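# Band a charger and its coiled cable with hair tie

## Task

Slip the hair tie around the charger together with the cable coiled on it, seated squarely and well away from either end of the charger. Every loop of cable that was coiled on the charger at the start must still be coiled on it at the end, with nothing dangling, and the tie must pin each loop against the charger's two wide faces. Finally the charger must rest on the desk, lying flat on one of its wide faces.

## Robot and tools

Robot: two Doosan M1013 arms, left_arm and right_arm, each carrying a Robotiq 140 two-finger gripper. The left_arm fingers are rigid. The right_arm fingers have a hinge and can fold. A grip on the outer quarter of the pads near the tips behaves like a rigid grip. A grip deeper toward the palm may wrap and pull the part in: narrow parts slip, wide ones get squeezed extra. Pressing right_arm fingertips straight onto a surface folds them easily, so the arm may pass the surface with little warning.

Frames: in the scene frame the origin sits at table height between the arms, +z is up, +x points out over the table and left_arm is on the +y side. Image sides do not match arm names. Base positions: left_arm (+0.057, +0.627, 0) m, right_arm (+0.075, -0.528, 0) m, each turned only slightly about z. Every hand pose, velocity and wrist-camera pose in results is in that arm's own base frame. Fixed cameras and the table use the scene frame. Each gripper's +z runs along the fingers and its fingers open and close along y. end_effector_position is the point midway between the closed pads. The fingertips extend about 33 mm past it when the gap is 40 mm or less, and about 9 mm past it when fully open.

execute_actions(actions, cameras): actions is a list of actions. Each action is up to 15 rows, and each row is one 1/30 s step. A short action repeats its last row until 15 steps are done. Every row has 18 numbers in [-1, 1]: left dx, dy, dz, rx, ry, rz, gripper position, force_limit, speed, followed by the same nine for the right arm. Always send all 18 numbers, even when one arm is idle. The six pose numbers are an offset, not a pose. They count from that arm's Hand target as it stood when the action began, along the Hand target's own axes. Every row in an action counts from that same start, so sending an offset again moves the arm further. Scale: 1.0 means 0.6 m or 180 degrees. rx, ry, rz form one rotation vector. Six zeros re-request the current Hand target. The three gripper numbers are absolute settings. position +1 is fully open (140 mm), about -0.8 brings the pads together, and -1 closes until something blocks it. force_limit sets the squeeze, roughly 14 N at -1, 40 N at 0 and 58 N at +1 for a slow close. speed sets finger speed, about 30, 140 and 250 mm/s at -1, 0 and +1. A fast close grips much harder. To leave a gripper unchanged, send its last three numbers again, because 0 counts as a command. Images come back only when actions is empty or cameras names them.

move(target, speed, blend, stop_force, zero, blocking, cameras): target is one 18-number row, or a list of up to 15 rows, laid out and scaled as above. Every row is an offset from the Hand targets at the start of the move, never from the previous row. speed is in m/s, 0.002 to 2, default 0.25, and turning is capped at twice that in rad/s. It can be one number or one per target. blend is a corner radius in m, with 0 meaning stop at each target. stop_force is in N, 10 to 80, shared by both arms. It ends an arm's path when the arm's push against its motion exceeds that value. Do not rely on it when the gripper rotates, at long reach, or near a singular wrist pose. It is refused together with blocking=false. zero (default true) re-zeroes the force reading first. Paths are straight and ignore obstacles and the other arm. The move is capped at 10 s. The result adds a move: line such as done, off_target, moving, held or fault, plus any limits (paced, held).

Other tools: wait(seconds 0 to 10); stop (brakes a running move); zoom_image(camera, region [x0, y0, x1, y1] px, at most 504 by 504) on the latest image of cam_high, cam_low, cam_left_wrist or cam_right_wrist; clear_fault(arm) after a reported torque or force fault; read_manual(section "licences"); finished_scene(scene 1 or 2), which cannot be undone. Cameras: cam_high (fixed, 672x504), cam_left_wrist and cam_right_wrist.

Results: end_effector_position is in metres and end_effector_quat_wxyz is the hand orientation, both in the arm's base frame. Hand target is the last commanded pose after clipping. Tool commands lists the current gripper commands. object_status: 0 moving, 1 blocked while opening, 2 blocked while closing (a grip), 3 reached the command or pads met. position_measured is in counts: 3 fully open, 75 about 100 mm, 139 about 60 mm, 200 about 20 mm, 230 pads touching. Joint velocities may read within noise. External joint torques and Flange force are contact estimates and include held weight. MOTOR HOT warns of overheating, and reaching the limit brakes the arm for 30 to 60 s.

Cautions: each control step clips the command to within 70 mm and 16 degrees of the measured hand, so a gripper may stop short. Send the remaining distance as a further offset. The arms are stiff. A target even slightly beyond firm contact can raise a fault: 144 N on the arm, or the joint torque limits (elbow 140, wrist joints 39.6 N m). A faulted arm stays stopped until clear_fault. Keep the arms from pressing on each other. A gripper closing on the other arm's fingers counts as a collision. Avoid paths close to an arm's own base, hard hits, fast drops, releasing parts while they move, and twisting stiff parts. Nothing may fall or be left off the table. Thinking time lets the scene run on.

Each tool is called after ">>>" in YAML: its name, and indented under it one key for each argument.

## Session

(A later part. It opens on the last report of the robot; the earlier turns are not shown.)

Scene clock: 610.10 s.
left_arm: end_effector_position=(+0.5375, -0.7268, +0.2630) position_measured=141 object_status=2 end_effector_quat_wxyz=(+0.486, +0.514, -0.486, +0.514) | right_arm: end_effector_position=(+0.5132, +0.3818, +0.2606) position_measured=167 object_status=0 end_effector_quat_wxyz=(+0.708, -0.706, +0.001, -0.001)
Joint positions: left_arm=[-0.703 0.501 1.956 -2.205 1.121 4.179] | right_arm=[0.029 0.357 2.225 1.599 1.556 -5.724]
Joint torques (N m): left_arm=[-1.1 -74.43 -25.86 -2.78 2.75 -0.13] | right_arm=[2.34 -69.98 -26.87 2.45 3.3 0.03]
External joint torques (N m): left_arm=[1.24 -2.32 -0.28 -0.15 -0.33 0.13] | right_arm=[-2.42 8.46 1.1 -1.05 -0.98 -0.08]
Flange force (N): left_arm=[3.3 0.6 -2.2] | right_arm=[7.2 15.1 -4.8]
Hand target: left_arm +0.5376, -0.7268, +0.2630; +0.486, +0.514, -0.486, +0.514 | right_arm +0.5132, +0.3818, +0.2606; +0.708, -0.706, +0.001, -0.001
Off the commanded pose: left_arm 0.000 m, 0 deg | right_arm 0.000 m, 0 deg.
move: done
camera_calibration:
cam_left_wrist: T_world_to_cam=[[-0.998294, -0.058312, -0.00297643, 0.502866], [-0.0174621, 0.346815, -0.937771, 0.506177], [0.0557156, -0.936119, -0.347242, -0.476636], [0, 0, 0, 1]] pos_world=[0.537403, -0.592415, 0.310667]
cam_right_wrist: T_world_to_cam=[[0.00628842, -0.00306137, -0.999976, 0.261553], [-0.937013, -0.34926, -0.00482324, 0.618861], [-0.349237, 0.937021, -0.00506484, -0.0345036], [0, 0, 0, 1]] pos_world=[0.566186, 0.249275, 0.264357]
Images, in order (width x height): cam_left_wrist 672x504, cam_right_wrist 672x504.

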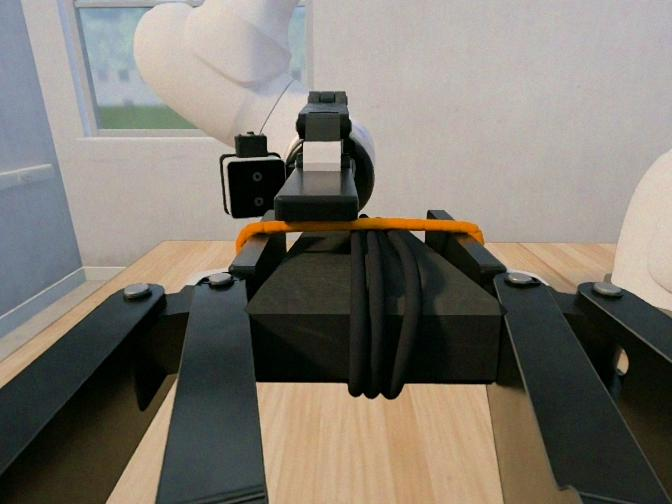

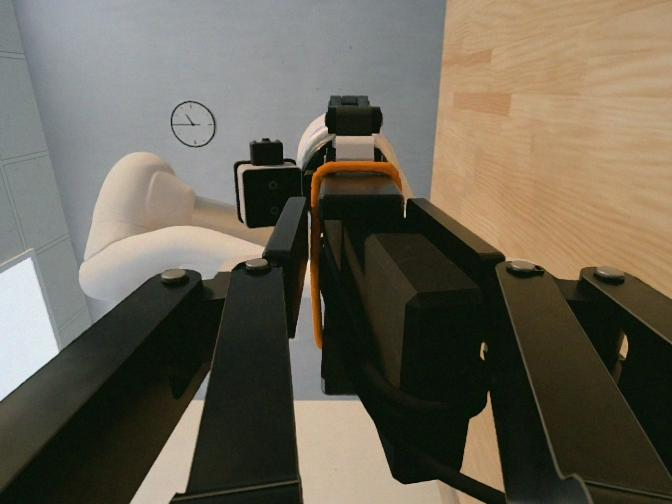

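>>> move:
  target: [0,0,0,0,0,0,-1,1,-0.7,0,0,0,0,0,0,-1,1,-1]
  cameras: ["cam_left_wrist","cam_right_wrist"]

>>> zoom_image:
  camera: "cam_left_wrist"
  region: [200, 140, 520, 440]

>>> zoom_image:
  camera: "cam_right_wrist"
  region: [220, 100, 500, 310]

Scene clock: 623.17 s.
left_arm: end_effector_position=(+0.5376, -0.7268, +0.2630) position_measured=141 object_status=2 end_effector_quat_wxyz=(+0.486, +0.514, -0.486, +0.514) | right_arm: end_effector_position=(+0.5132, +0.3818, +0.2607) position_measured=193 object_status=0 end_effector_quat_wxyz=(+0.708, -0.706, +0.001, -0.001)
Joint positions: left_arm=[-0.703 0.501 1.956 -2.205 1.121 4.179] | right_arm=[0.029 0.357 2.225 1.599 1.556 -5.724]
Joint torques (N m): left_arm=[-7.75 -77.79 -27.15 -1.51 4.23 0.07] | right_arm=[1.11 -67.38 -28.41 2.92 0.37 0.16]
External joint torques (N m): left_arm=[7.6 1.16 0.97 -1.43 -1.81 -0.08] | right_arm=[-1.06 5.95 2.59 -1.53 1.95 -0.2]
Flange force (N): left_arm=[-0.9 -5.5 -6.0] | right_arm=[1.6 11.7 -6.5]
Hand target: left_arm +0.5376, -0.7268, +0.2630; +0.486, +0.514, -0.486, +0.514 | right_arm +0.5132, +0.3818, +0.2606; +0.708, -0.706, +0.001, -0.001
Off the commanded pose: left_arm 0.000 m, 0 deg | right_arm 0.000 m, 0 deg.
move: done
camera_calibration:
cam_left_wrist: T_world_to_cam=[[-0.998288, -0.0584085, -0.00301803, 0.502819], [-0.0174637, 0.346934, -0.937727, 0.506234], [0.0558183, -0.936069, -0.34736, -0.476625], [0, 0, 0, 1]] pos_world=[0.537403, -0.592414, 0.310667]
cam_right_wrist: T_world_to_cam=[[0.0063466, -0.00293248, -0.999976, 0.26159], [-0.937013, -0.349259, -0.00492277, 0.618829], [-0.349236, 0.937022, -0.00496438, -0.0346593], [0, 0, 0, 1]] pos_world=[0.566086, 0.249375, 0.264457]
Images, in order (width x height): cam_left_wrist 672x504, cam_right_wrist 672x504.

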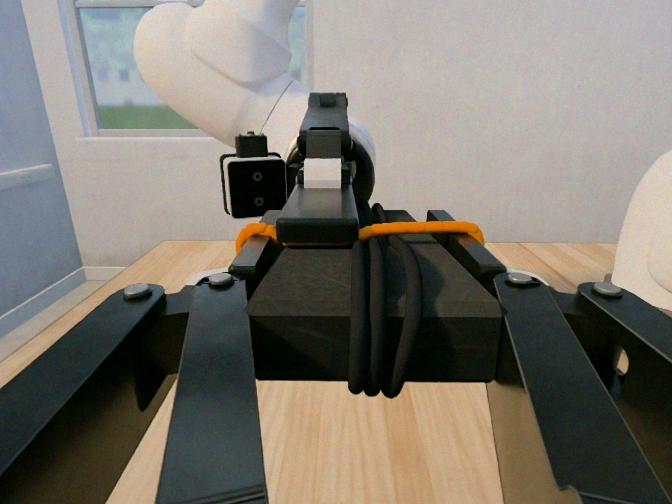

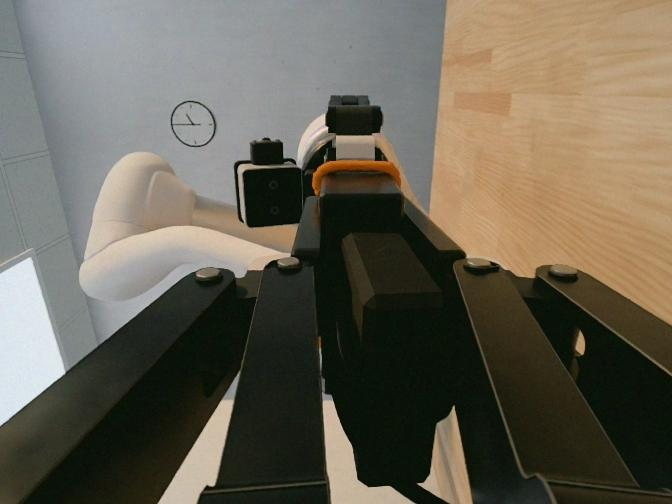

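Scaled by 1.575.

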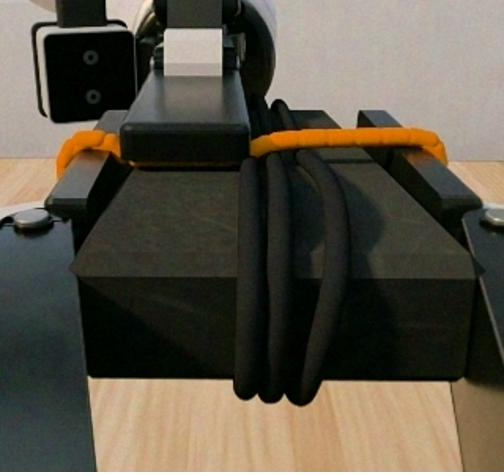

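Scaled by 1.800.

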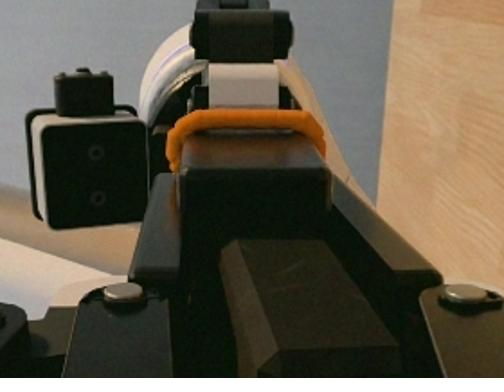

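>>> move:
  target:
    - [0,0,0,0,0,0,0.02,0,-1,0,0,0,0,0,0,-1,1,-1]
    - [0,0,-0.05,0,0,0,0.02,0,-1,0,0,0,0,0,0,-1,1,-1]
  speed: 0.02
  cameras: ["cam_left_wrist","cam_right_wrist"]

>>> zoom_image:
  camera: "cam_left_wrist"
  region: [200, 140, 520, 440]

Scene clock: 631.53 s.
left_arm: end_effector_position=(+0.5359, -0.6969, +0.2630) position_measured=127 object_status=3 end_effector_quat_wxyz=(+0.486, +0.514, -0.486, +0.514) | right_arm: end_effector_position=(+0.5132, +0.3818, +0.2606) position_measured=195 object_status=2 end_effector_quat_wxyz=(+0.708, -0.706, +0.001, -0.001)
Joint positions: left_arm=[-0.669 0.48 1.995 -2.179 1.148 4.181] | right_arm=[0.029 0.357 2.225 1.599 1.556 -5.724]
Joint torques (N m): left_arm=[5.62 -73.24 -24.57 -3.76 2.45 -0.03] | right_arm=[-1.11 -69.57 -25.01 1.12 3.5 0.12]
External joint torques (N m): left_arm=[-5.41 -0.49 -0.72 0.92 -0.05 0.03] | right_arm=[1.14 8.12 -0.78 0.27 -1.18 -0.17]
Flange force (N): left_arm=[1.5 3.8 6.2] | right_arm=[9.9 14.0 4.9]
Hand target: left_arm +0.5359, -0.6969, +0.2630; +0.486, +0.514, -0.486, +0.514 | right_arm +0.5132, +0.3818, +0.2606; +0.708, -0.706, +0.001, -0.001
Off the commanded pose: left_arm 0.000 m, 0 deg | right_arm 0.000 m, 0 deg.
move: done
camera_calibration:
cam_left_wrist: T_world_to_cam=[[-0.998294, -0.058312, -0.00297643, 0.502919], [-0.0174621, 0.346815, -0.937771, 0.495743], [0.0557156, -0.936119, -0.347242, -0.448458], [0, 0, 0, 1]] pos_world=[0.535703, -0.562415, 0.310667]
cam_right_wrist: T_world_to_cam=[[0.00638196, -0.00302602, -0.999975, 0.261592], [-0.937013, -0.34926, -0.00492323, 0.618888], [-0.349236, 0.937021, -0.00506438, -0.0345038], [0, 0, 0, 1]] pos_world=[0.566187, 0.249275, 0.264457]
Images, in order (width x height): cam_left_wrist 672x504, cam_right_wrist 672x504.

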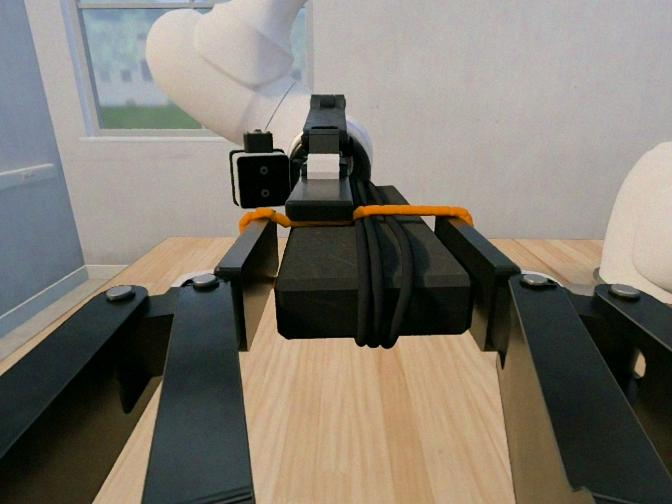

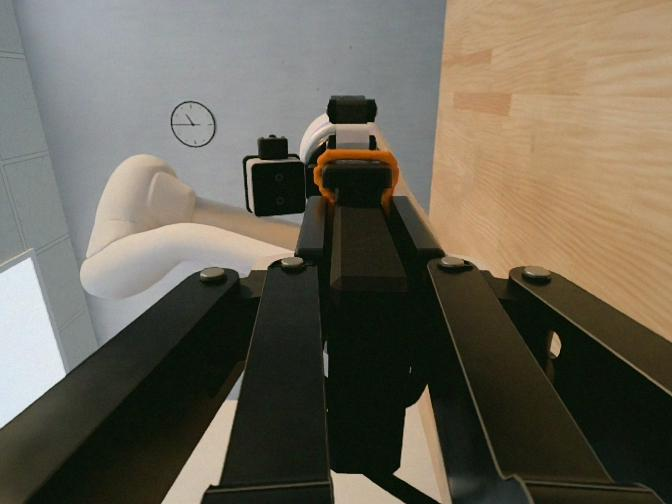

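Scaled by 1.575.

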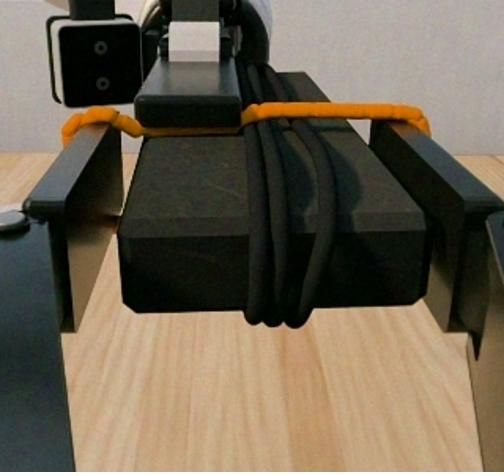

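>>> move:
  target:
    - [0,0,0,0,0,0,-0.04,0,-1,0,0,0,0,0,0,-1,1,-1]
    - [0,0,-0.035,0,0,0,-0.04,0,-1,0,0,0,0,0,0,-1,1,-1]
  speed: 0.02
  cameras: ["cam_left_wrist","cam_right_wrist"]

>>> zoom_image:
  camera: "cam_left_wrist"
  region: [200, 140, 520, 440]

Scene clock: 640.60 s.
left_arm: end_effector_position=(+0.5347, -0.6759, +0.2630) position_measured=134 object_status=3 end_effector_quat_wxyz=(+0.486, +0.514, -0.486, +0.514) | right_arm: end_effector_position=(+0.5132, +0.3818, +0.2606) position_measured=200 object_status=2 end_effector_quat_wxyz=(+0.708, -0.706, +0.001, -0.001)
Joint positions: left_arm=[-0.643 0.466 2.02 -2.159 1.168 4.181] | right_arm=[0.029 0.357 2.225 1.599 1.556 -5.724]
Joint torques (N m): left_arm=[-0.57 -69.21 -23.72 -2.46 2.41 -0.09] | right_arm=[1.3 -70.9 -27.27 2.58 3.64 0.01]
External joint torques (N m): left_arm=[0.51 -3.14 -1.27 -0.34 0.01 0.09] | right_arm=[-1.14 9.51 1.63 -1.21 -1.32 -0.05]
Flange force (N): left_arm=[4.5 0.7 -0.8] | right_arm=[7.3 17.0 -2.2]
Hand target: left_arm +0.5347, -0.6759, +0.2630; +0.486, +0.514, -0.486, +0.514 | right_arm +0.5132, +0.3818, +0.2606; +0.708, -0.706, +0.001, -0.001
Off the commanded pose: left_arm 0.000 m, 0 deg | right_arm 0.000 m, 0 deg.
move: done
camera_calibration:
cam_left_wrist: T_world_to_cam=[[-0.998294, -0.058312, -0.00297643, 0.502945], [-0.0174621, 0.346815, -0.937771, 0.488439], [0.0557156, -0.936119, -0.347242, -0.428733], [0, 0, 0, 1]] pos_world=[0.534503, -0.541415, 0.310667]
cam_right_wrist: T_world_to_cam=[[0.00638196, -0.00302602, -0.999975, 0.261592], [-0.937013, -0.34926, -0.00492323, 0.618888], [-0.349236, 0.937021, -0.00506438, -0.0345038], [0, 0, 0, 1]] pos_world=[0.566187, 0.249275, 0.264457]
Images, in order (width x height): cam_left_wrist 672x504, cam_right_wrist 672x504.

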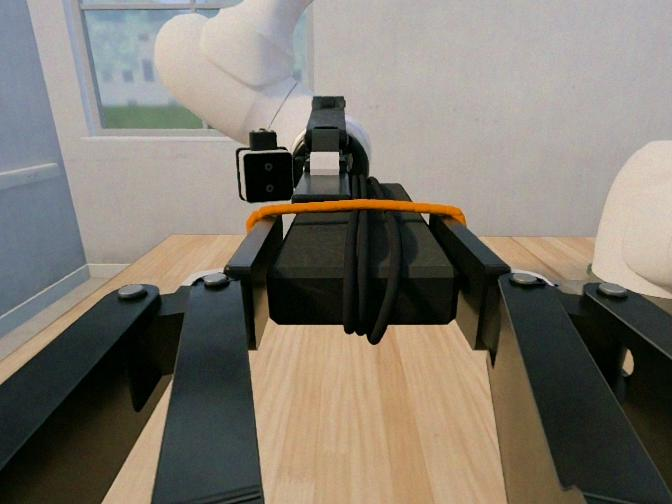

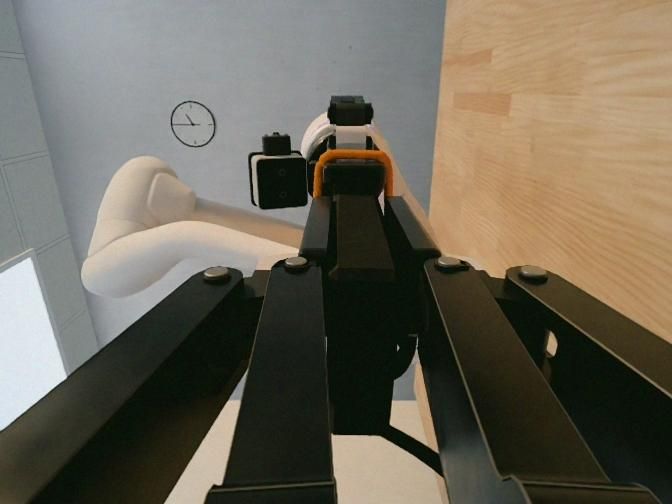

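Scaled by 1.575.

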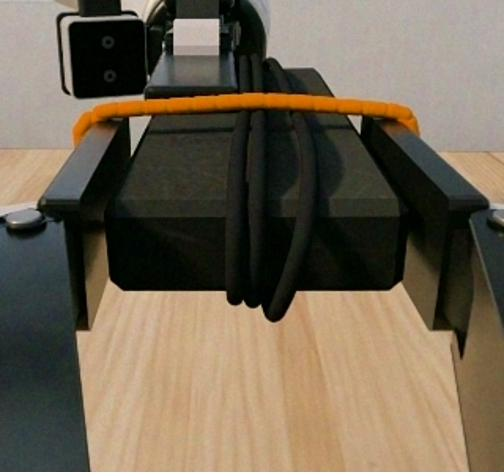

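>>> move:
  target:
    - [0,0,0,0,0,0,-1,1,-0.7,0,0,0,0,0,0,-1,1,-1]
    - [0,0,0,0,0,0,-1,1,-0.7,0,0,0,0,0,0,-0.12,1,-1]
    - [0,0,0,0,0,0,-1,1,-0.7,0,0,0.025,0,0,0,-0.12,1,-1]
  speed: 0.03
  cameras: ["cam_left_wrist","cam_right_wrist"]

>>> zoom_image:
  camera: "cam_left_wrist"
  region: [200, 140, 520, 440]

>>> zoom_image:
  camera: "cam_right_wrist"
  region: [220, 100, 500, 310]

Scene clock: 664.80 s.
left_arm: end_effector_position=(+0.5347, -0.6759, +0.2630) position_measured=146 object_status=2 end_effector_quat_wxyz=(+0.486, +0.514, -0.486, +0.514) | right_arm: end_effector_position=(+0.5132, +0.3968, +0.2607) position_measured=144 object_status=3 end_effector_quat_wxyz=(+0.708, -0.706, +0.001, -0.001)
Joint positions: left_arm=[-0.643 0.466 2.02 -2.159 1.168 4.181] | right_arm=[0.058 0.358 2.222 1.623 1.54 -5.723]
Joint torques (N m): left_arm=[-0.84 -72.39 -26.12 -3.08 3.59 -0.13] | right_arm=[1.51 -68.92 -26.04 1.84 2.58 -0.04]
External joint torques (N m): left_arm=[1.07 0.37 1.43 0.31 -1.18 0.13] | right_arm=[-1.56 7.1 0.09 -0.5 -0.27 0]
Flange force (N): left_arm=[0.1 0.7 -2.0] | right_arm=[7.7 12.2 -2.6]
Hand target: left_arm +0.5347, -0.6759, +0.2630; +0.486, +0.514, -0.486, +0.514 | right_arm +0.5132, +0.3968, +0.2607; +0.708, -0.706, +0.001, -0.001
Off the commanded pose: left_arm 0.000 m, 0 deg | right_arm 0.000 m, 0 deg.
move: done
camera_calibration:
cam_left_wrist: T_world_to_cam=[[-0.998294, -0.058312, -0.00297643, 0.502945], [-0.0174621, 0.346815, -0.937771, 0.488439], [0.0557156, -0.936119, -0.347242, -0.428733], [0, 0, 0, 1]] pos_world=[0.534503, -0.541415, 0.310667]
cam_right_wrist: T_world_to_cam=[[0.00638196, -0.00302602, -0.999975, 0.261637], [-0.937013, -0.34926, -0.00492323, 0.624127], [-0.349236, 0.937021, -0.00506438, -0.0485591], [0, 0, 0, 1]] pos_world=[0.566187, 0.264275, 0.264457]
Images, in order (width x height): cam_left_wrist 672x504, cam_right_wrist 672x504.

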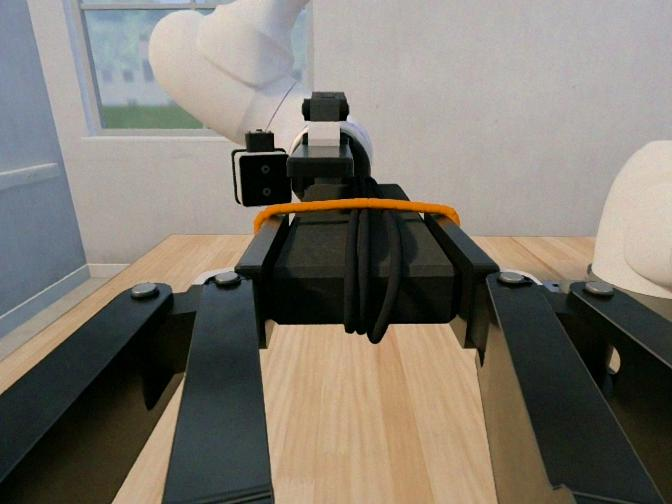

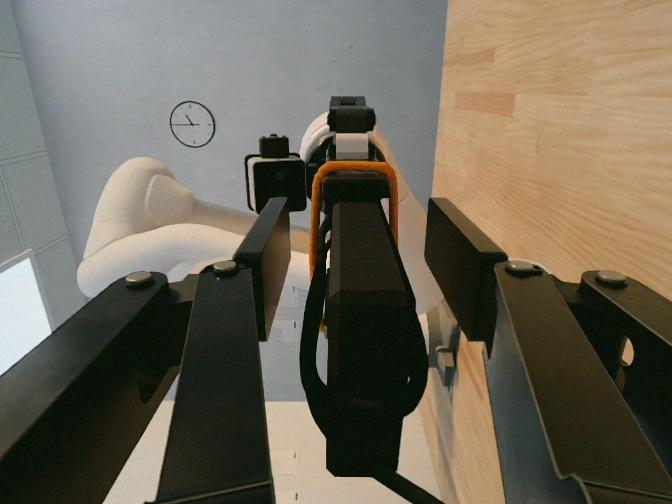

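Scaled by 1.575.

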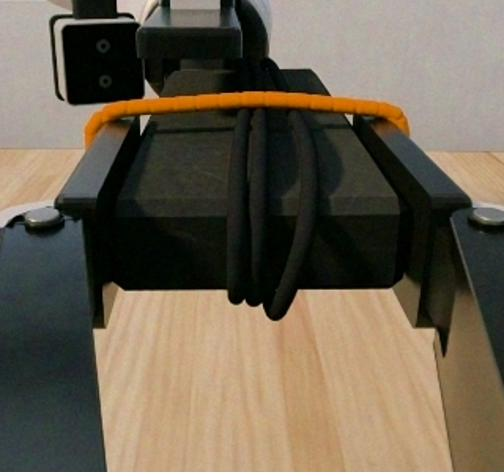

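Scaled by 1.800.

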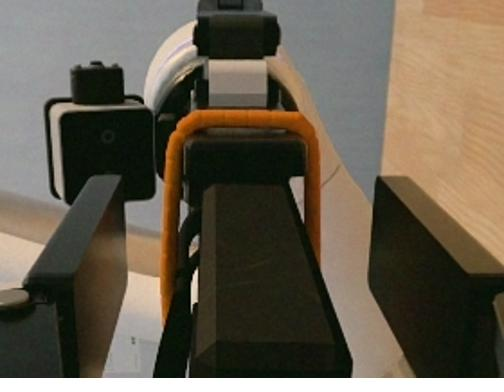

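>>> move:
  target:
    - [0,0,0,0,0,0,-1,1,-0.7,0.002,0,0.033,0,0,0,-0.12,1,-1]
    - [0,0,0,0,0,0,-1,1,-0.7,0.002,0,0.033,0,0,0,-1,1,-1]
  speed: 0.03
  cameras: ["cam_left_wrist","cam_right_wrist"]

>>> zoom_image:
  camera: "cam_left_wrist"
  region: [200, 140, 520, 440]

>>> zoom_image:
  camera: "cam_right_wrist"
  region: [220, 100, 500, 310]

Scene clock: 676.37 s.
left_arm: end_effector_position=(+0.5347, -0.6759, +0.2630) position_measured=146 object_status=2 end_effector_quat_wxyz=(+0.486, +0.514, -0.486, +0.514) | right_arm: end_effector_position=(+0.5145, +0.4166, +0.2607) position_measured=192 object_status=0 end_effector_quat_wxyz=(+0.708, -0.706, +0.001, -0.001)
Joint positions: left_arm=[-0.643 0.466 2.02 -2.159 1.168 4.181] | right_arm=[0.096 0.363 2.214 1.655 1.52 -5.722]
Joint torques (N m): left_arm=[-12.41 -83.78 -32.06 -2.08 9.35 0.21] | right_arm=[0.71 -61.55 -27.23 2.33 -3.18 0.18]
External joint torques (N m): left_arm=[12.33 11.74 7.23 -0.71 -6.93 -0.22] | right_arm=[-0.72 -0.8 1.12 -1.06 5.5 -0.22]
Flange force (N): left_arm=[-12.5 -10.0 -9.1] | right_arm=[-2.6 0.4 -9.3]
Hand target: left_arm +0.5347, -0.6759, +0.2630; +0.486, +0.514, -0.486, +0.514 | right_arm +0.5145, +0.4166, +0.2607; +0.708, -0.706, +0.001, -0.001
Off the commanded pose: left_arm 0.000 m, 0 deg | right_arm 0.000 m, 0 deg.
move: done
camera_calibration:
cam_left_wrist: T_world_to_cam=[[-0.998294, -0.0583149, -0.00298389, 0.502946], [-0.0174632, 0.346936, -0.937726, 0.48849], [0.0557186, -0.936074, -0.347362, -0.428672], [0, 0, 0, 1]] pos_world=[0.534503, -0.541414, 0.310667]
cam_right_wrist: T_world_to_cam=[[0.00638196, -0.00302602, -0.999975, 0.261689], [-0.937013, -0.34926, -0.00492323, 0.632295], [-0.349236, 0.937021, -0.00506438, -0.0667518], [0, 0, 0, 1]] pos_world=[0.567487, 0.284175, 0.264457]
Images, in order (width x height): cam_left_wrist 672x504, cam_right_wrist 672x504.

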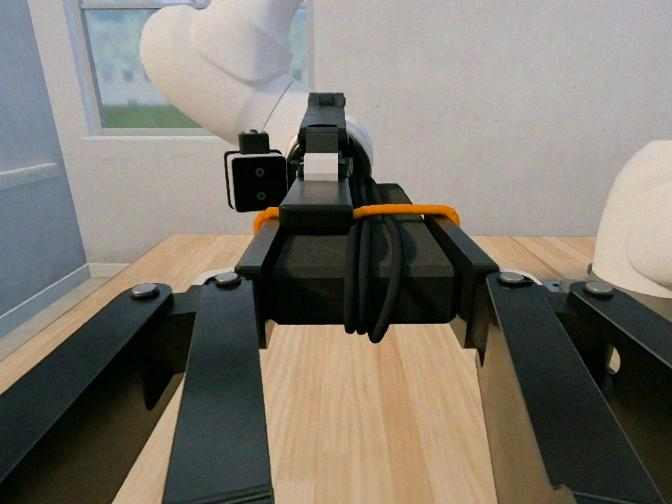

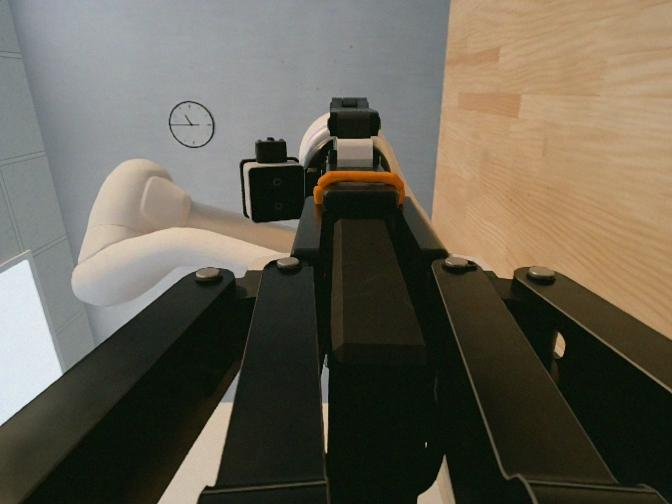

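Scaled by 1.575.

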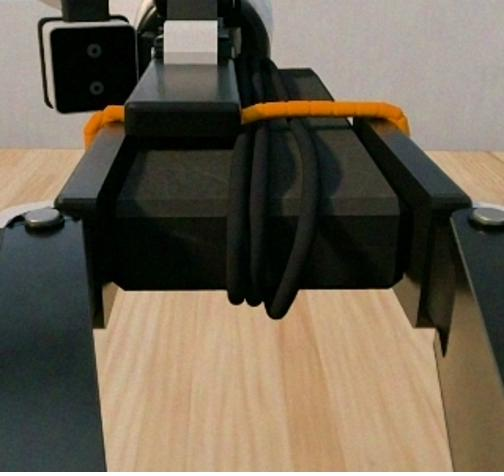

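Scaled by 1.800.

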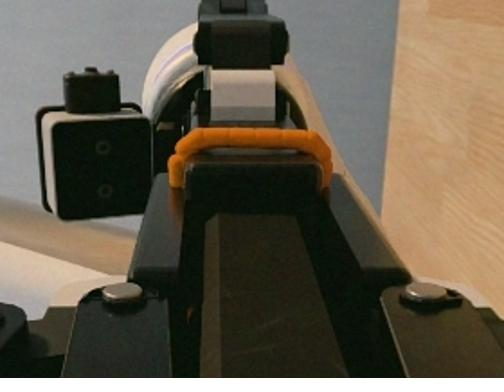

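>>> move:
  target:
    - [0,0,0,0,0,0,-0.05,0,-1,0,0,0,0,0,0,-1,1,-1]
    - [0,0,-0.05,0,0,0,-0.05,0,-1,0,0,0,0,0,0,-1,1,-1]
  speed: 0.02
  cameras: ["cam_left_wrist","cam_right_wrist"]

>>> zoom_image:
  camera: "cam_left_wrist"
  region: [200, 140, 520, 440]

>>> zoom_image:
  camera: "cam_right_wrist"
  region: [220, 100, 500, 310]

Scene clock: 685.63 s.
left_arm: end_effector_position=(+0.5330, -0.6460, +0.2630) position_measured=135 object_status=3 end_effector_quat_wxyz=(+0.486, +0.514, -0.486, +0.514) | right_arm: end_effector_position=(+0.5145, +0.4166, +0.2607) position_measured=197 object_status=2 end_effector_quat_wxyz=(+0.708, -0.706, +0.001, -0.001)
Joint positions: left_arm=[-0.605 0.447 2.055 -2.129 1.196 4.182] | right_arm=[0.096 0.363 2.214 1.655 1.52 -5.722]
Joint torques (N m): left_arm=[-0.78 -67.08 -23.27 -2.42 2.48 -0.08] | right_arm=[1.44 -71.68 -27.46 2.41 3.48 0.02]
External joint torques (N m): left_arm=[0.87 -2.35 -0.87 -0.27 -0.07 0.08] | right_arm=[-1.27 9.19 1.25 -1.15 -1.16 -0.07]
Flange force (N): left_arm=[3.5 0.2 -1.3] | right_arm=[7.8 15.9 -1.9]
Hand target: left_arm +0.5330, -0.6459, +0.2630; +0.486, +0.514, -0.486, +0.514 | right_arm +0.5145, +0.4166, +0.2607; +0.708, -0.706, +0.001, -0.001
Off the commanded pose: left_arm 0.000 m, 0 deg | right_arm 0.000 m, 0 deg.
move: done
camera_calibration:
cam_left_wrist: T_world_to_cam=[[-0.998294, -0.058312, -0.00297643, 0.502992], [-0.0174621, 0.346815, -0.937771, 0.478039], [0.0557156, -0.936119, -0.347242, -0.400648], [0, 0, 0, 1]] pos_world=[0.532803, -0.511515, 0.310667]
cam_right_wrist: T_world_to_cam=[[0.00628842, -0.00306137, -0.999976, 0.261752], [-0.937013, -0.34926, -0.00482324, 0.63214], [-0.349237, 0.937021, -0.00506484, -0.0666923], [0, 0, 0, 1]] pos_world=[0.567386, 0.284075, 0.264457]
Images, in order (width x height): cam_left_wrist 672x504, cam_right_wrist 672x504.

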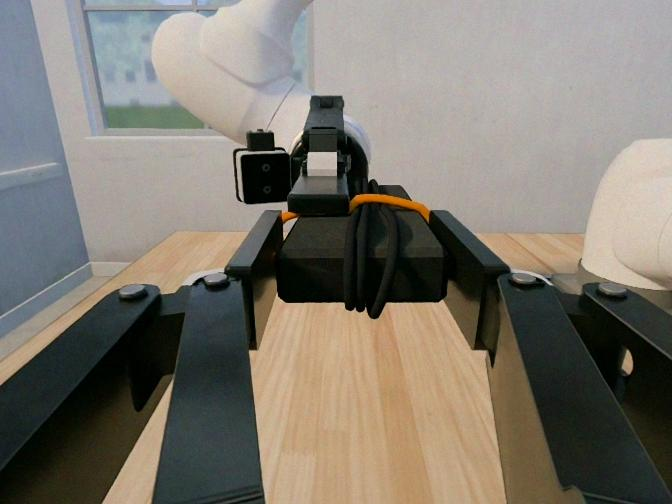

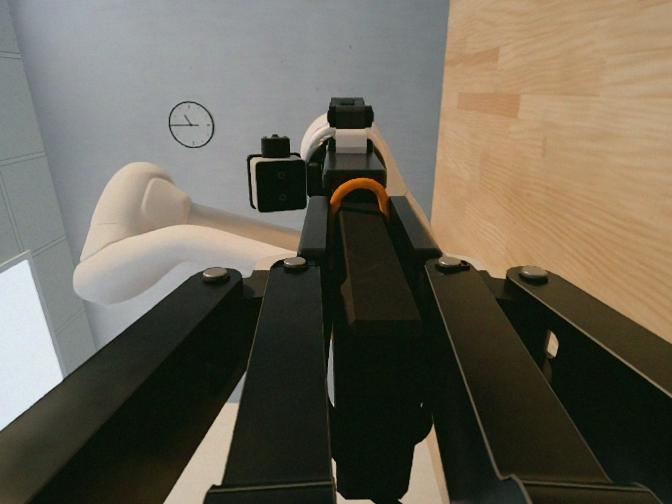

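Scaled by 1.575.

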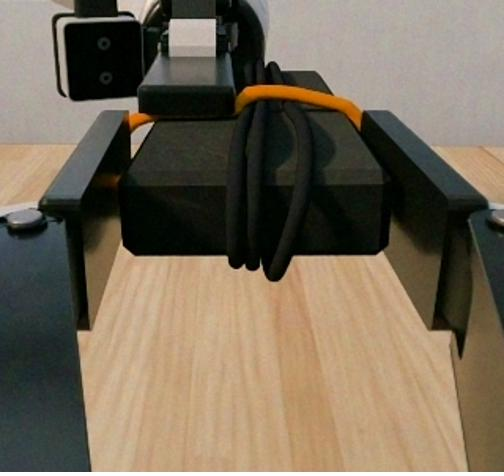

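Scaled by 1.800.

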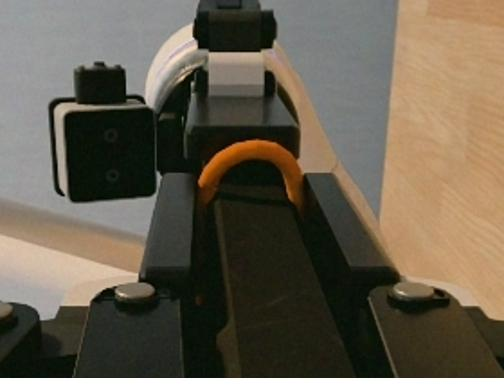

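>>> move:
  target:
    - [0,0,-0.2,0,0,0,0.2,0,0,0,0,0,0,0,0,-1,1,-1]
    - [0.25,0,-0.2,0,-0.5,0,0.2,0,0,0,0,0,0,0,0,-1,1,-1]
    - [0.25,0.0033,0.0485,0,-0.5,0,0.2,0,0,0,0,0,0,0,0,-1,1,-1]
  speed: 0.2
  cameras: ["all"]

>>> zoom_image:
  camera: "cam_left_wrist"
  region: [200, 60, 520, 300]

Scene clock: 713.10 s.
left_arm: end_effector_position=(+0.5326, -0.6751, +0.4130) position_measured=104 object_status=3 end_effector_quat_wxyz=(+0.000, +0.727, -0.687, +0.000) | right_arm: end_effector_position=(+0.5145, +0.4166, +0.2607) position_measured=197 object_status=2 end_effector_quat_wxyz=(+0.708, -0.706, +0.001, -0.001)
Joint positions: left_arm=[-0.943 0.51 0.968 0 1.663 2.143] | right_arm=[0.096 0.363 2.214 1.655 1.52 -5.722]
Joint torques (N m): left_arm=[-0.98 -89.51 -41.69 4.22 0.05 -0.09] | right_arm=[1.49 -71.34 -27.34 2.42 3.52 0.09]
External joint torques (N m): left_arm=[1.19 -4.4 -0.87 0.13 -0.1 0.09] | right_arm=[-1.6 9.08 1.13 -1.15 -1.2 -0.14]
Flange force (N): left_arm=[-5.8 2.2 -0.8] | right_arm=[8.0 15.9 -2.5]
Hand target: left_arm +0.5326, -0.6751, +0.4130; +0.000, +0.727, -0.687, +0.000 | right_arm +0.5145, +0.4166, +0.2607; +0.708, -0.706, +0.001, -0.001
Off the commanded pose: left_arm 0.000 m, 0 deg | right_arm 0.000 m, 0 deg.
move: done
camera_calibration:
cam_left_wrist: T_world_to_cam=[[-0.998566, -0.0534442, -0.00296724, 0.504747], [-0.0511478, 0.936383, 0.347234, 0.514115], [-0.0157791, 0.346888, -0.937774, 0.77234], [0, 0, 0, 1]] pos_world=[0.542506, -0.722348, 0.54726]
cam_right_wrist: T_world_to_cam=[[0.00638196, -0.00302602, -0.999975, 0.261689], [-0.937013, -0.34926, -0.00492323, 0.63226], [-0.349236, 0.937021, -0.00506438, -0.0666581], [0, 0, 0, 1]] pos_world=[0.567487, 0.284075, 0.264457]

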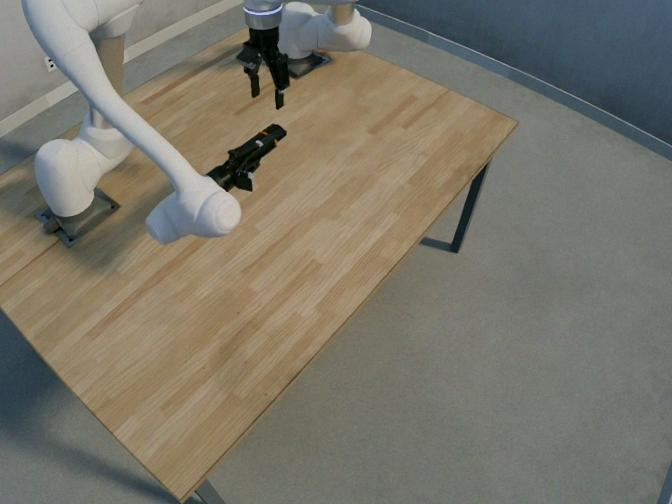

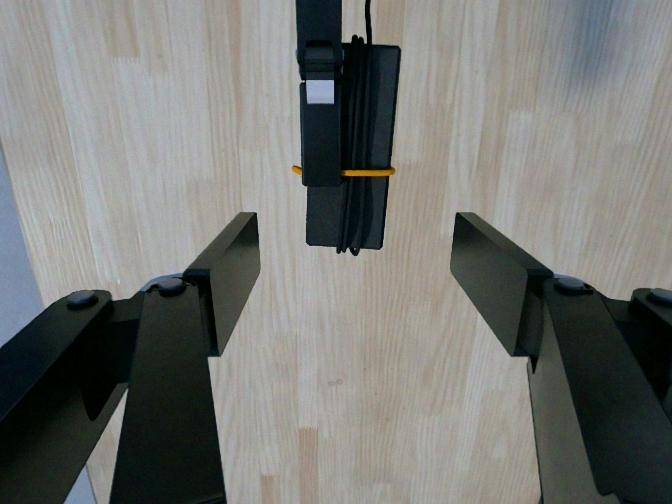

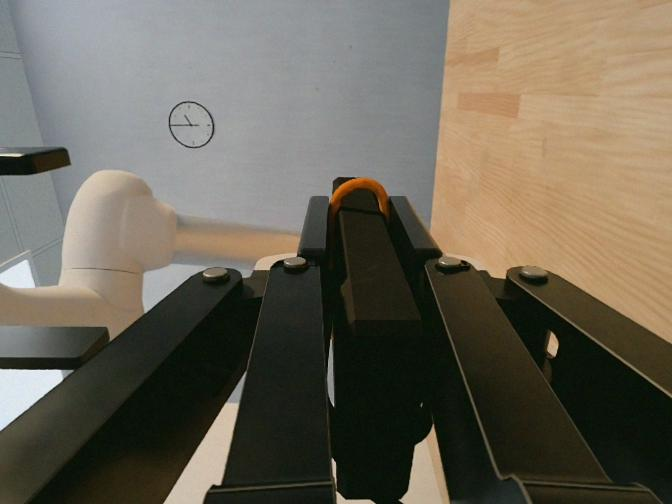

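Scaled by 1.575.

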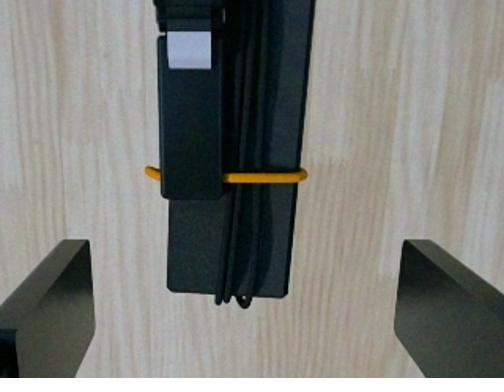

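>>> move:
  target:
    - [-0.028,0,0,0,0,0,0.2,0,0,0,0,0,0,0,0,-1,1,-1]
    - [-0.028,0,0.15,0,0,0,0.2,0,0,0,0,0,0,0,0,-1,1,-1]
  speed: 0.1
  cameras: ["all"]

>>> zoom_image:
  camera: "cam_left_wrist"
  region: [180, 60, 540, 330]

Scene clock: 728.67 s.
left_arm: end_effector_position=(+0.5317, -0.6584, +0.3229) position_measured=104 object_status=3 end_effector_quat_wxyz=(+0.000, +0.727, -0.687, +0.000) | right_arm: end_effector_position=(+0.5145, +0.4166, +0.2607) position_measured=197 object_status=2 end_effector_quat_wxyz=(+0.708, -0.706, +0.001, -0.001)
Joint positions: left_arm=[-0.932 0.484 1.169 0 1.488 2.153] | right_arm=[0.096 0.363 2.214 1.655 1.52 -5.722]
Joint torques (N m): left_arm=[-1.01 -88.44 -41.81 4.23 0.04 -0.13] | right_arm=[1.65 -71.47 -27.45 2.35 3.45 0.03]
External joint torques (N m): left_arm=[1.05 -3.15 -0.82 0.12 -0.09 0.13] | right_arm=[-1.68 8.87 1.23 -1.07 -1.13 -0.08]
Flange force (N): left_arm=[-3.5 0.8 -1.6] | right_arm=[7.6 15.4 -2.6]
Hand target: left_arm +0.5317, -0.6583, +0.3230; +0.000, +0.727, -0.687, +0.000 | right_arm +0.5145, +0.4166, +0.2607; +0.708, -0.706, +0.001, -0.001
Off the commanded pose: left_arm 0.000 m, 0 deg | right_arm 0.000 m, 0 deg.
move: done
camera_calibration:
cam_left_wrist: T_world_to_cam=[[-0.998572, -0.0533483, -0.00293818, 0.504531], [-0.0510464, 0.936356, 0.347322, 0.529603], [-0.0157779, 0.346976, -0.937741, 0.682086], [0, 0, 0, 1]] pos_world=[0.541606, -0.705648, 0.45716]
cam_right_wrist: T_world_to_cam=[[0.00638196, -0.00302602, -0.999975, 0.261689], [-0.937013, -0.34926, -0.00492323, 0.63226], [-0.349236, 0.937021, -0.00506438, -0.0666581], [0, 0, 0, 1]] pos_world=[0.567487, 0.284075, 0.264457]

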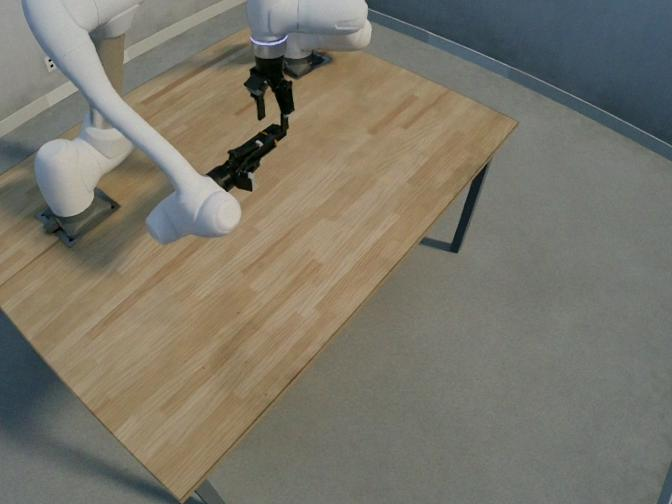

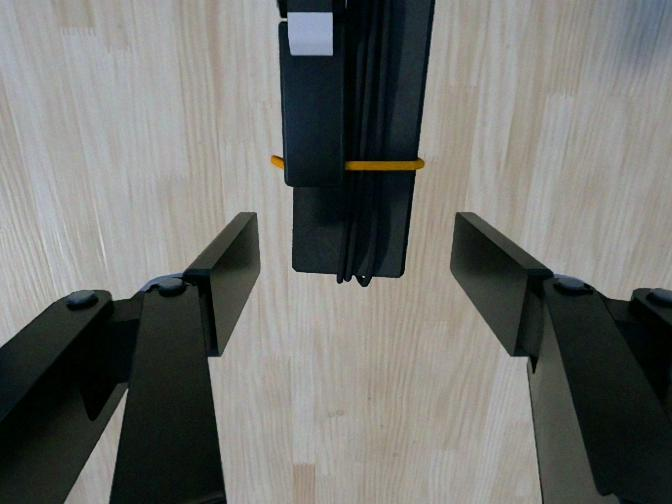

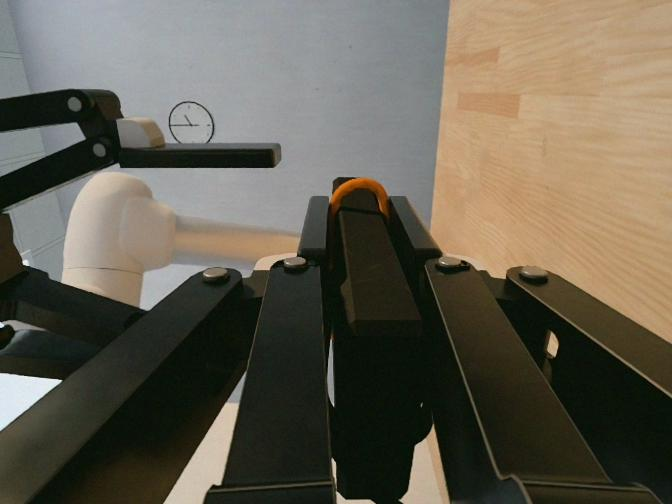

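Scaled by 1.400.

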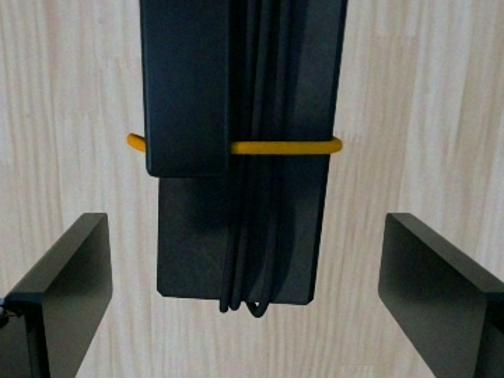

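>>> move:
  target:
    - [-0.008,0,0.066,0,0,0,0.2,0,0,0,0,0,0,0,0,-1,1,-1]
    - [-0.008,0,0.066,0,0,0,-1,1,-1,0,0,0,0,0,0,-1,1,-1]
  speed: 0.05
  cameras: ["all"]

>>> zoom_image:
  camera: "cam_left_wrist"
  region: [180, 60, 540, 330]

Scene clock: 742.77 s.
left_arm: end_effector_position=(+0.5315, -0.6535, +0.2834) position_measured=148 object_status=0 end_effector_quat_wxyz=(+0.000, +0.727, -0.687, +0.000) | right_arm: end_effector_position=(+0.5145, +0.4166, +0.2607) position_measured=197 object_status=2 end_effector_quat_wxyz=(+0.708, -0.706, +0.001, -0.001)
Joint positions: left_arm=[-0.929 0.485 1.238 0.001 1.418 2.156] | right_arm=[0.096 0.363 2.214 1.655 1.52 -5.722]
Joint torques (N m): left_arm=[-2.56 -82.57 -37.85 3.6 0.02 -0.1] | right_arm=[1.99 -75.4 -29.81 4.05 5.22 0.06]
External joint torques (N m): left_arm=[2.31 -8.28 -4.21 0.68 -0.06 0.11] | right_arm=[-1.99 12.96 3.71 -2.78 -2.9 -0.11]
Flange force (N): left_arm=[-4.2 -0.5 -8.0] | right_arm=[7.7 22.9 -4.2]
Hand target: left_arm +0.5315, -0.6535, +0.2834; +0.000, +0.727, -0.687, +0.000 | right_arm +0.5145, +0.4166, +0.2607; +0.708, -0.706, +0.001, -0.001
Off the commanded pose: left_arm 0.000 m, 0 deg | right_arm 0.000 m, 0 deg.
move: done
camera_calibration:
cam_left_wrist: T_world_to_cam=[[-0.998568, -0.0534079, -0.00306612, 0.504486], [-0.0511467, 0.936352, 0.347317, 0.538778], [-0.0156785, 0.346977, -0.937743, 0.643289], [0, 0, 0, 1]] pos_world=[0.541406, -0.700748, 0.41766]
cam_right_wrist: T_world_to_cam=[[0.00638196, -0.00302602, -0.999975, 0.261689], [-0.937013, -0.34926, -0.00492323, 0.63226], [-0.349236, 0.937021, -0.00506438, -0.0666581], [0, 0, 0, 1]] pos_world=[0.567487, 0.284075, 0.264457]

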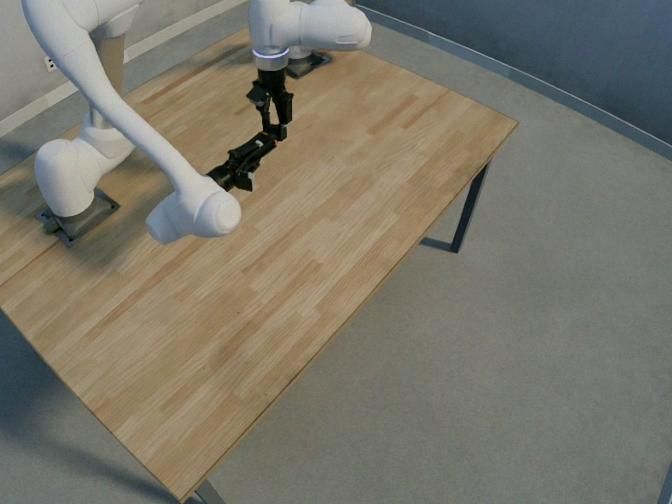

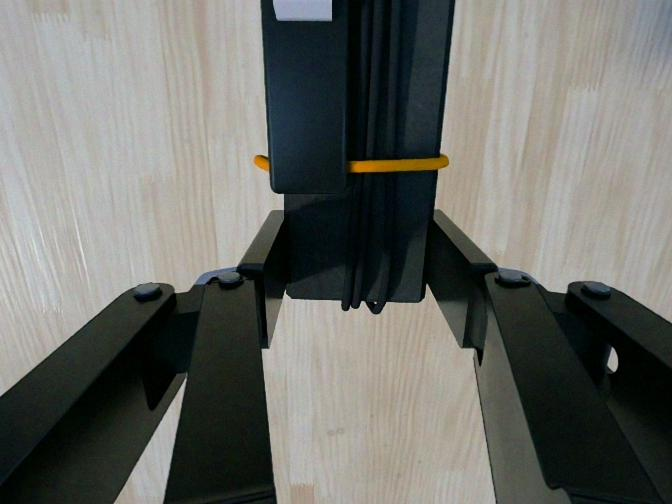

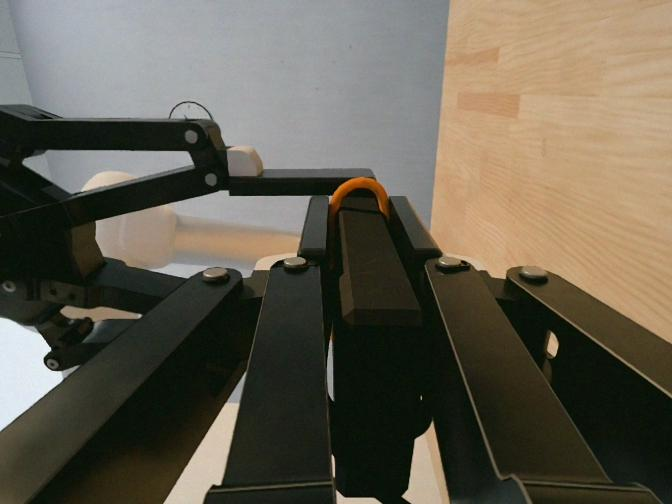

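Scaled by 1.400.

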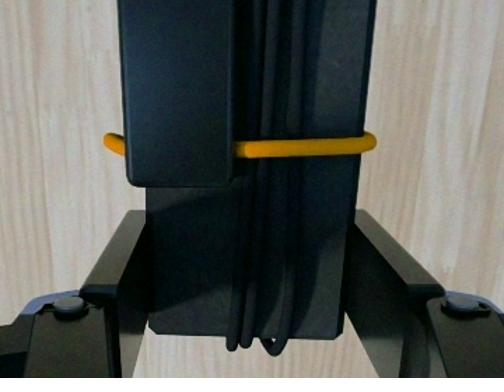

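>>> move:
  target:
    - [0,0,0,0,0,0,-1,1,-1,0,0,0,0,0,0,-0.1,1,-1]
    - [0,0,0,0,0,0,-1,1,-1,0,0,-0.1,0,0,0,-0.1,1,-1]
  speed: 0.05
  cameras: ["all"]

>>> zoom_image:
  camera: "cam_right_wrist"
  region: [220, 100, 500, 310]

Scene clock: 756.17 s.
left_arm: end_effector_position=(+0.5315, -0.6535, +0.2834) position_measured=148 object_status=2 end_effector_quat_wxyz=(+0.000, +0.727, -0.687, +0.000) | right_arm: end_effector_position=(+0.5143, +0.3566, +0.2606) position_measured=141 object_status=3 end_effector_quat_wxyz=(+0.708, -0.706, +0.001, -0.001)
Joint positions: left_arm=[-0.929 0.485 1.238 0.001 1.418 2.156] | right_arm=[-0.02 0.356 2.226 1.557 1.582 -5.725]
Joint torques (N m): left_arm=[-1.32 -91.24 -43.43 4.1 -0.1 -0.1] | right_arm=[1.71 -68.11 -25.84 2.02 2.56 0]
External joint torques (N m): left_arm=[1.04 0.14 1.31 0.18 0.06 0.1] | right_arm=[-1.64 6.8 0.15 -0.54 -0.25 -0.04]
Flange force (N): left_arm=[-3.2 0.7 1.8] | right_arm=[7.0 11.9 -3.5]
Hand target: left_arm +0.5315, -0.6535, +0.2834; +0.000, +0.727, -0.687, +0.000 | right_arm +0.5143, +0.3566, +0.2606; +0.708, -0.706, +0.001, -0.001
Off the commanded pose: left_arm 0.000 m, 0 deg | right_arm 0.000 m, 0 deg.
move: done
camera_calibration:
cam_left_wrist: T_world_to_cam=[[-0.998568, -0.0534079, -0.00306612, 0.504486], [-0.0511467, 0.936352, 0.347317, 0.538778], [-0.0156785, 0.346977, -0.937743, 0.643289], [0, 0, 0, 1]] pos_world=[0.541406, -0.700748, 0.41766]
cam_right_wrist: T_world_to_cam=[[0.00638196, -0.00302602, -0.999975, 0.261409], [-0.937013, -0.34926, -0.00492323, 0.611152], [-0.349236, 0.937021, -0.00506438, -0.0106009], [0, 0, 0, 1]] pos_world=[0.567287, 0.224175, 0.264357]

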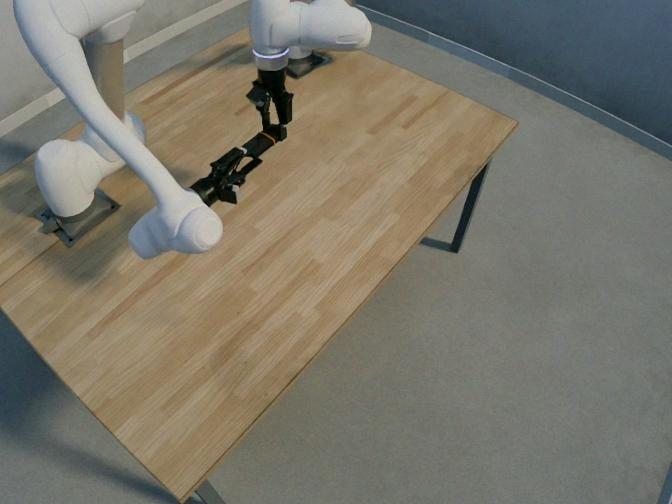

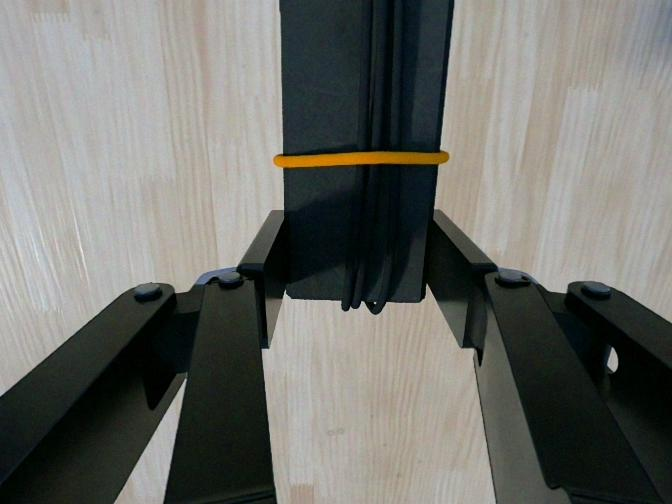

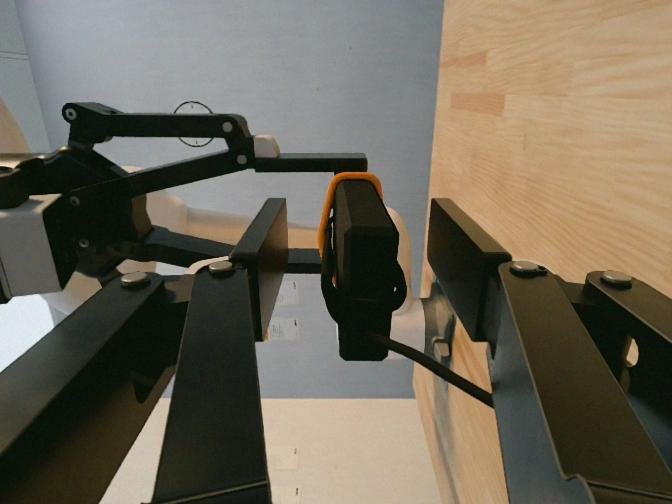

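Scaled by 1.800.

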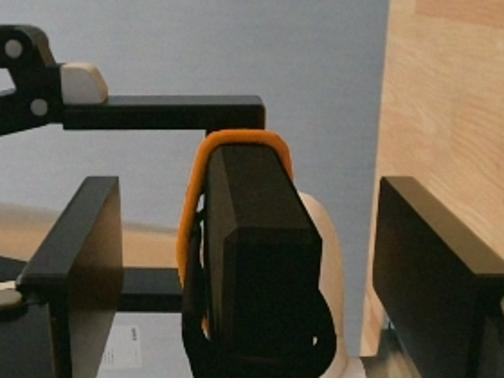

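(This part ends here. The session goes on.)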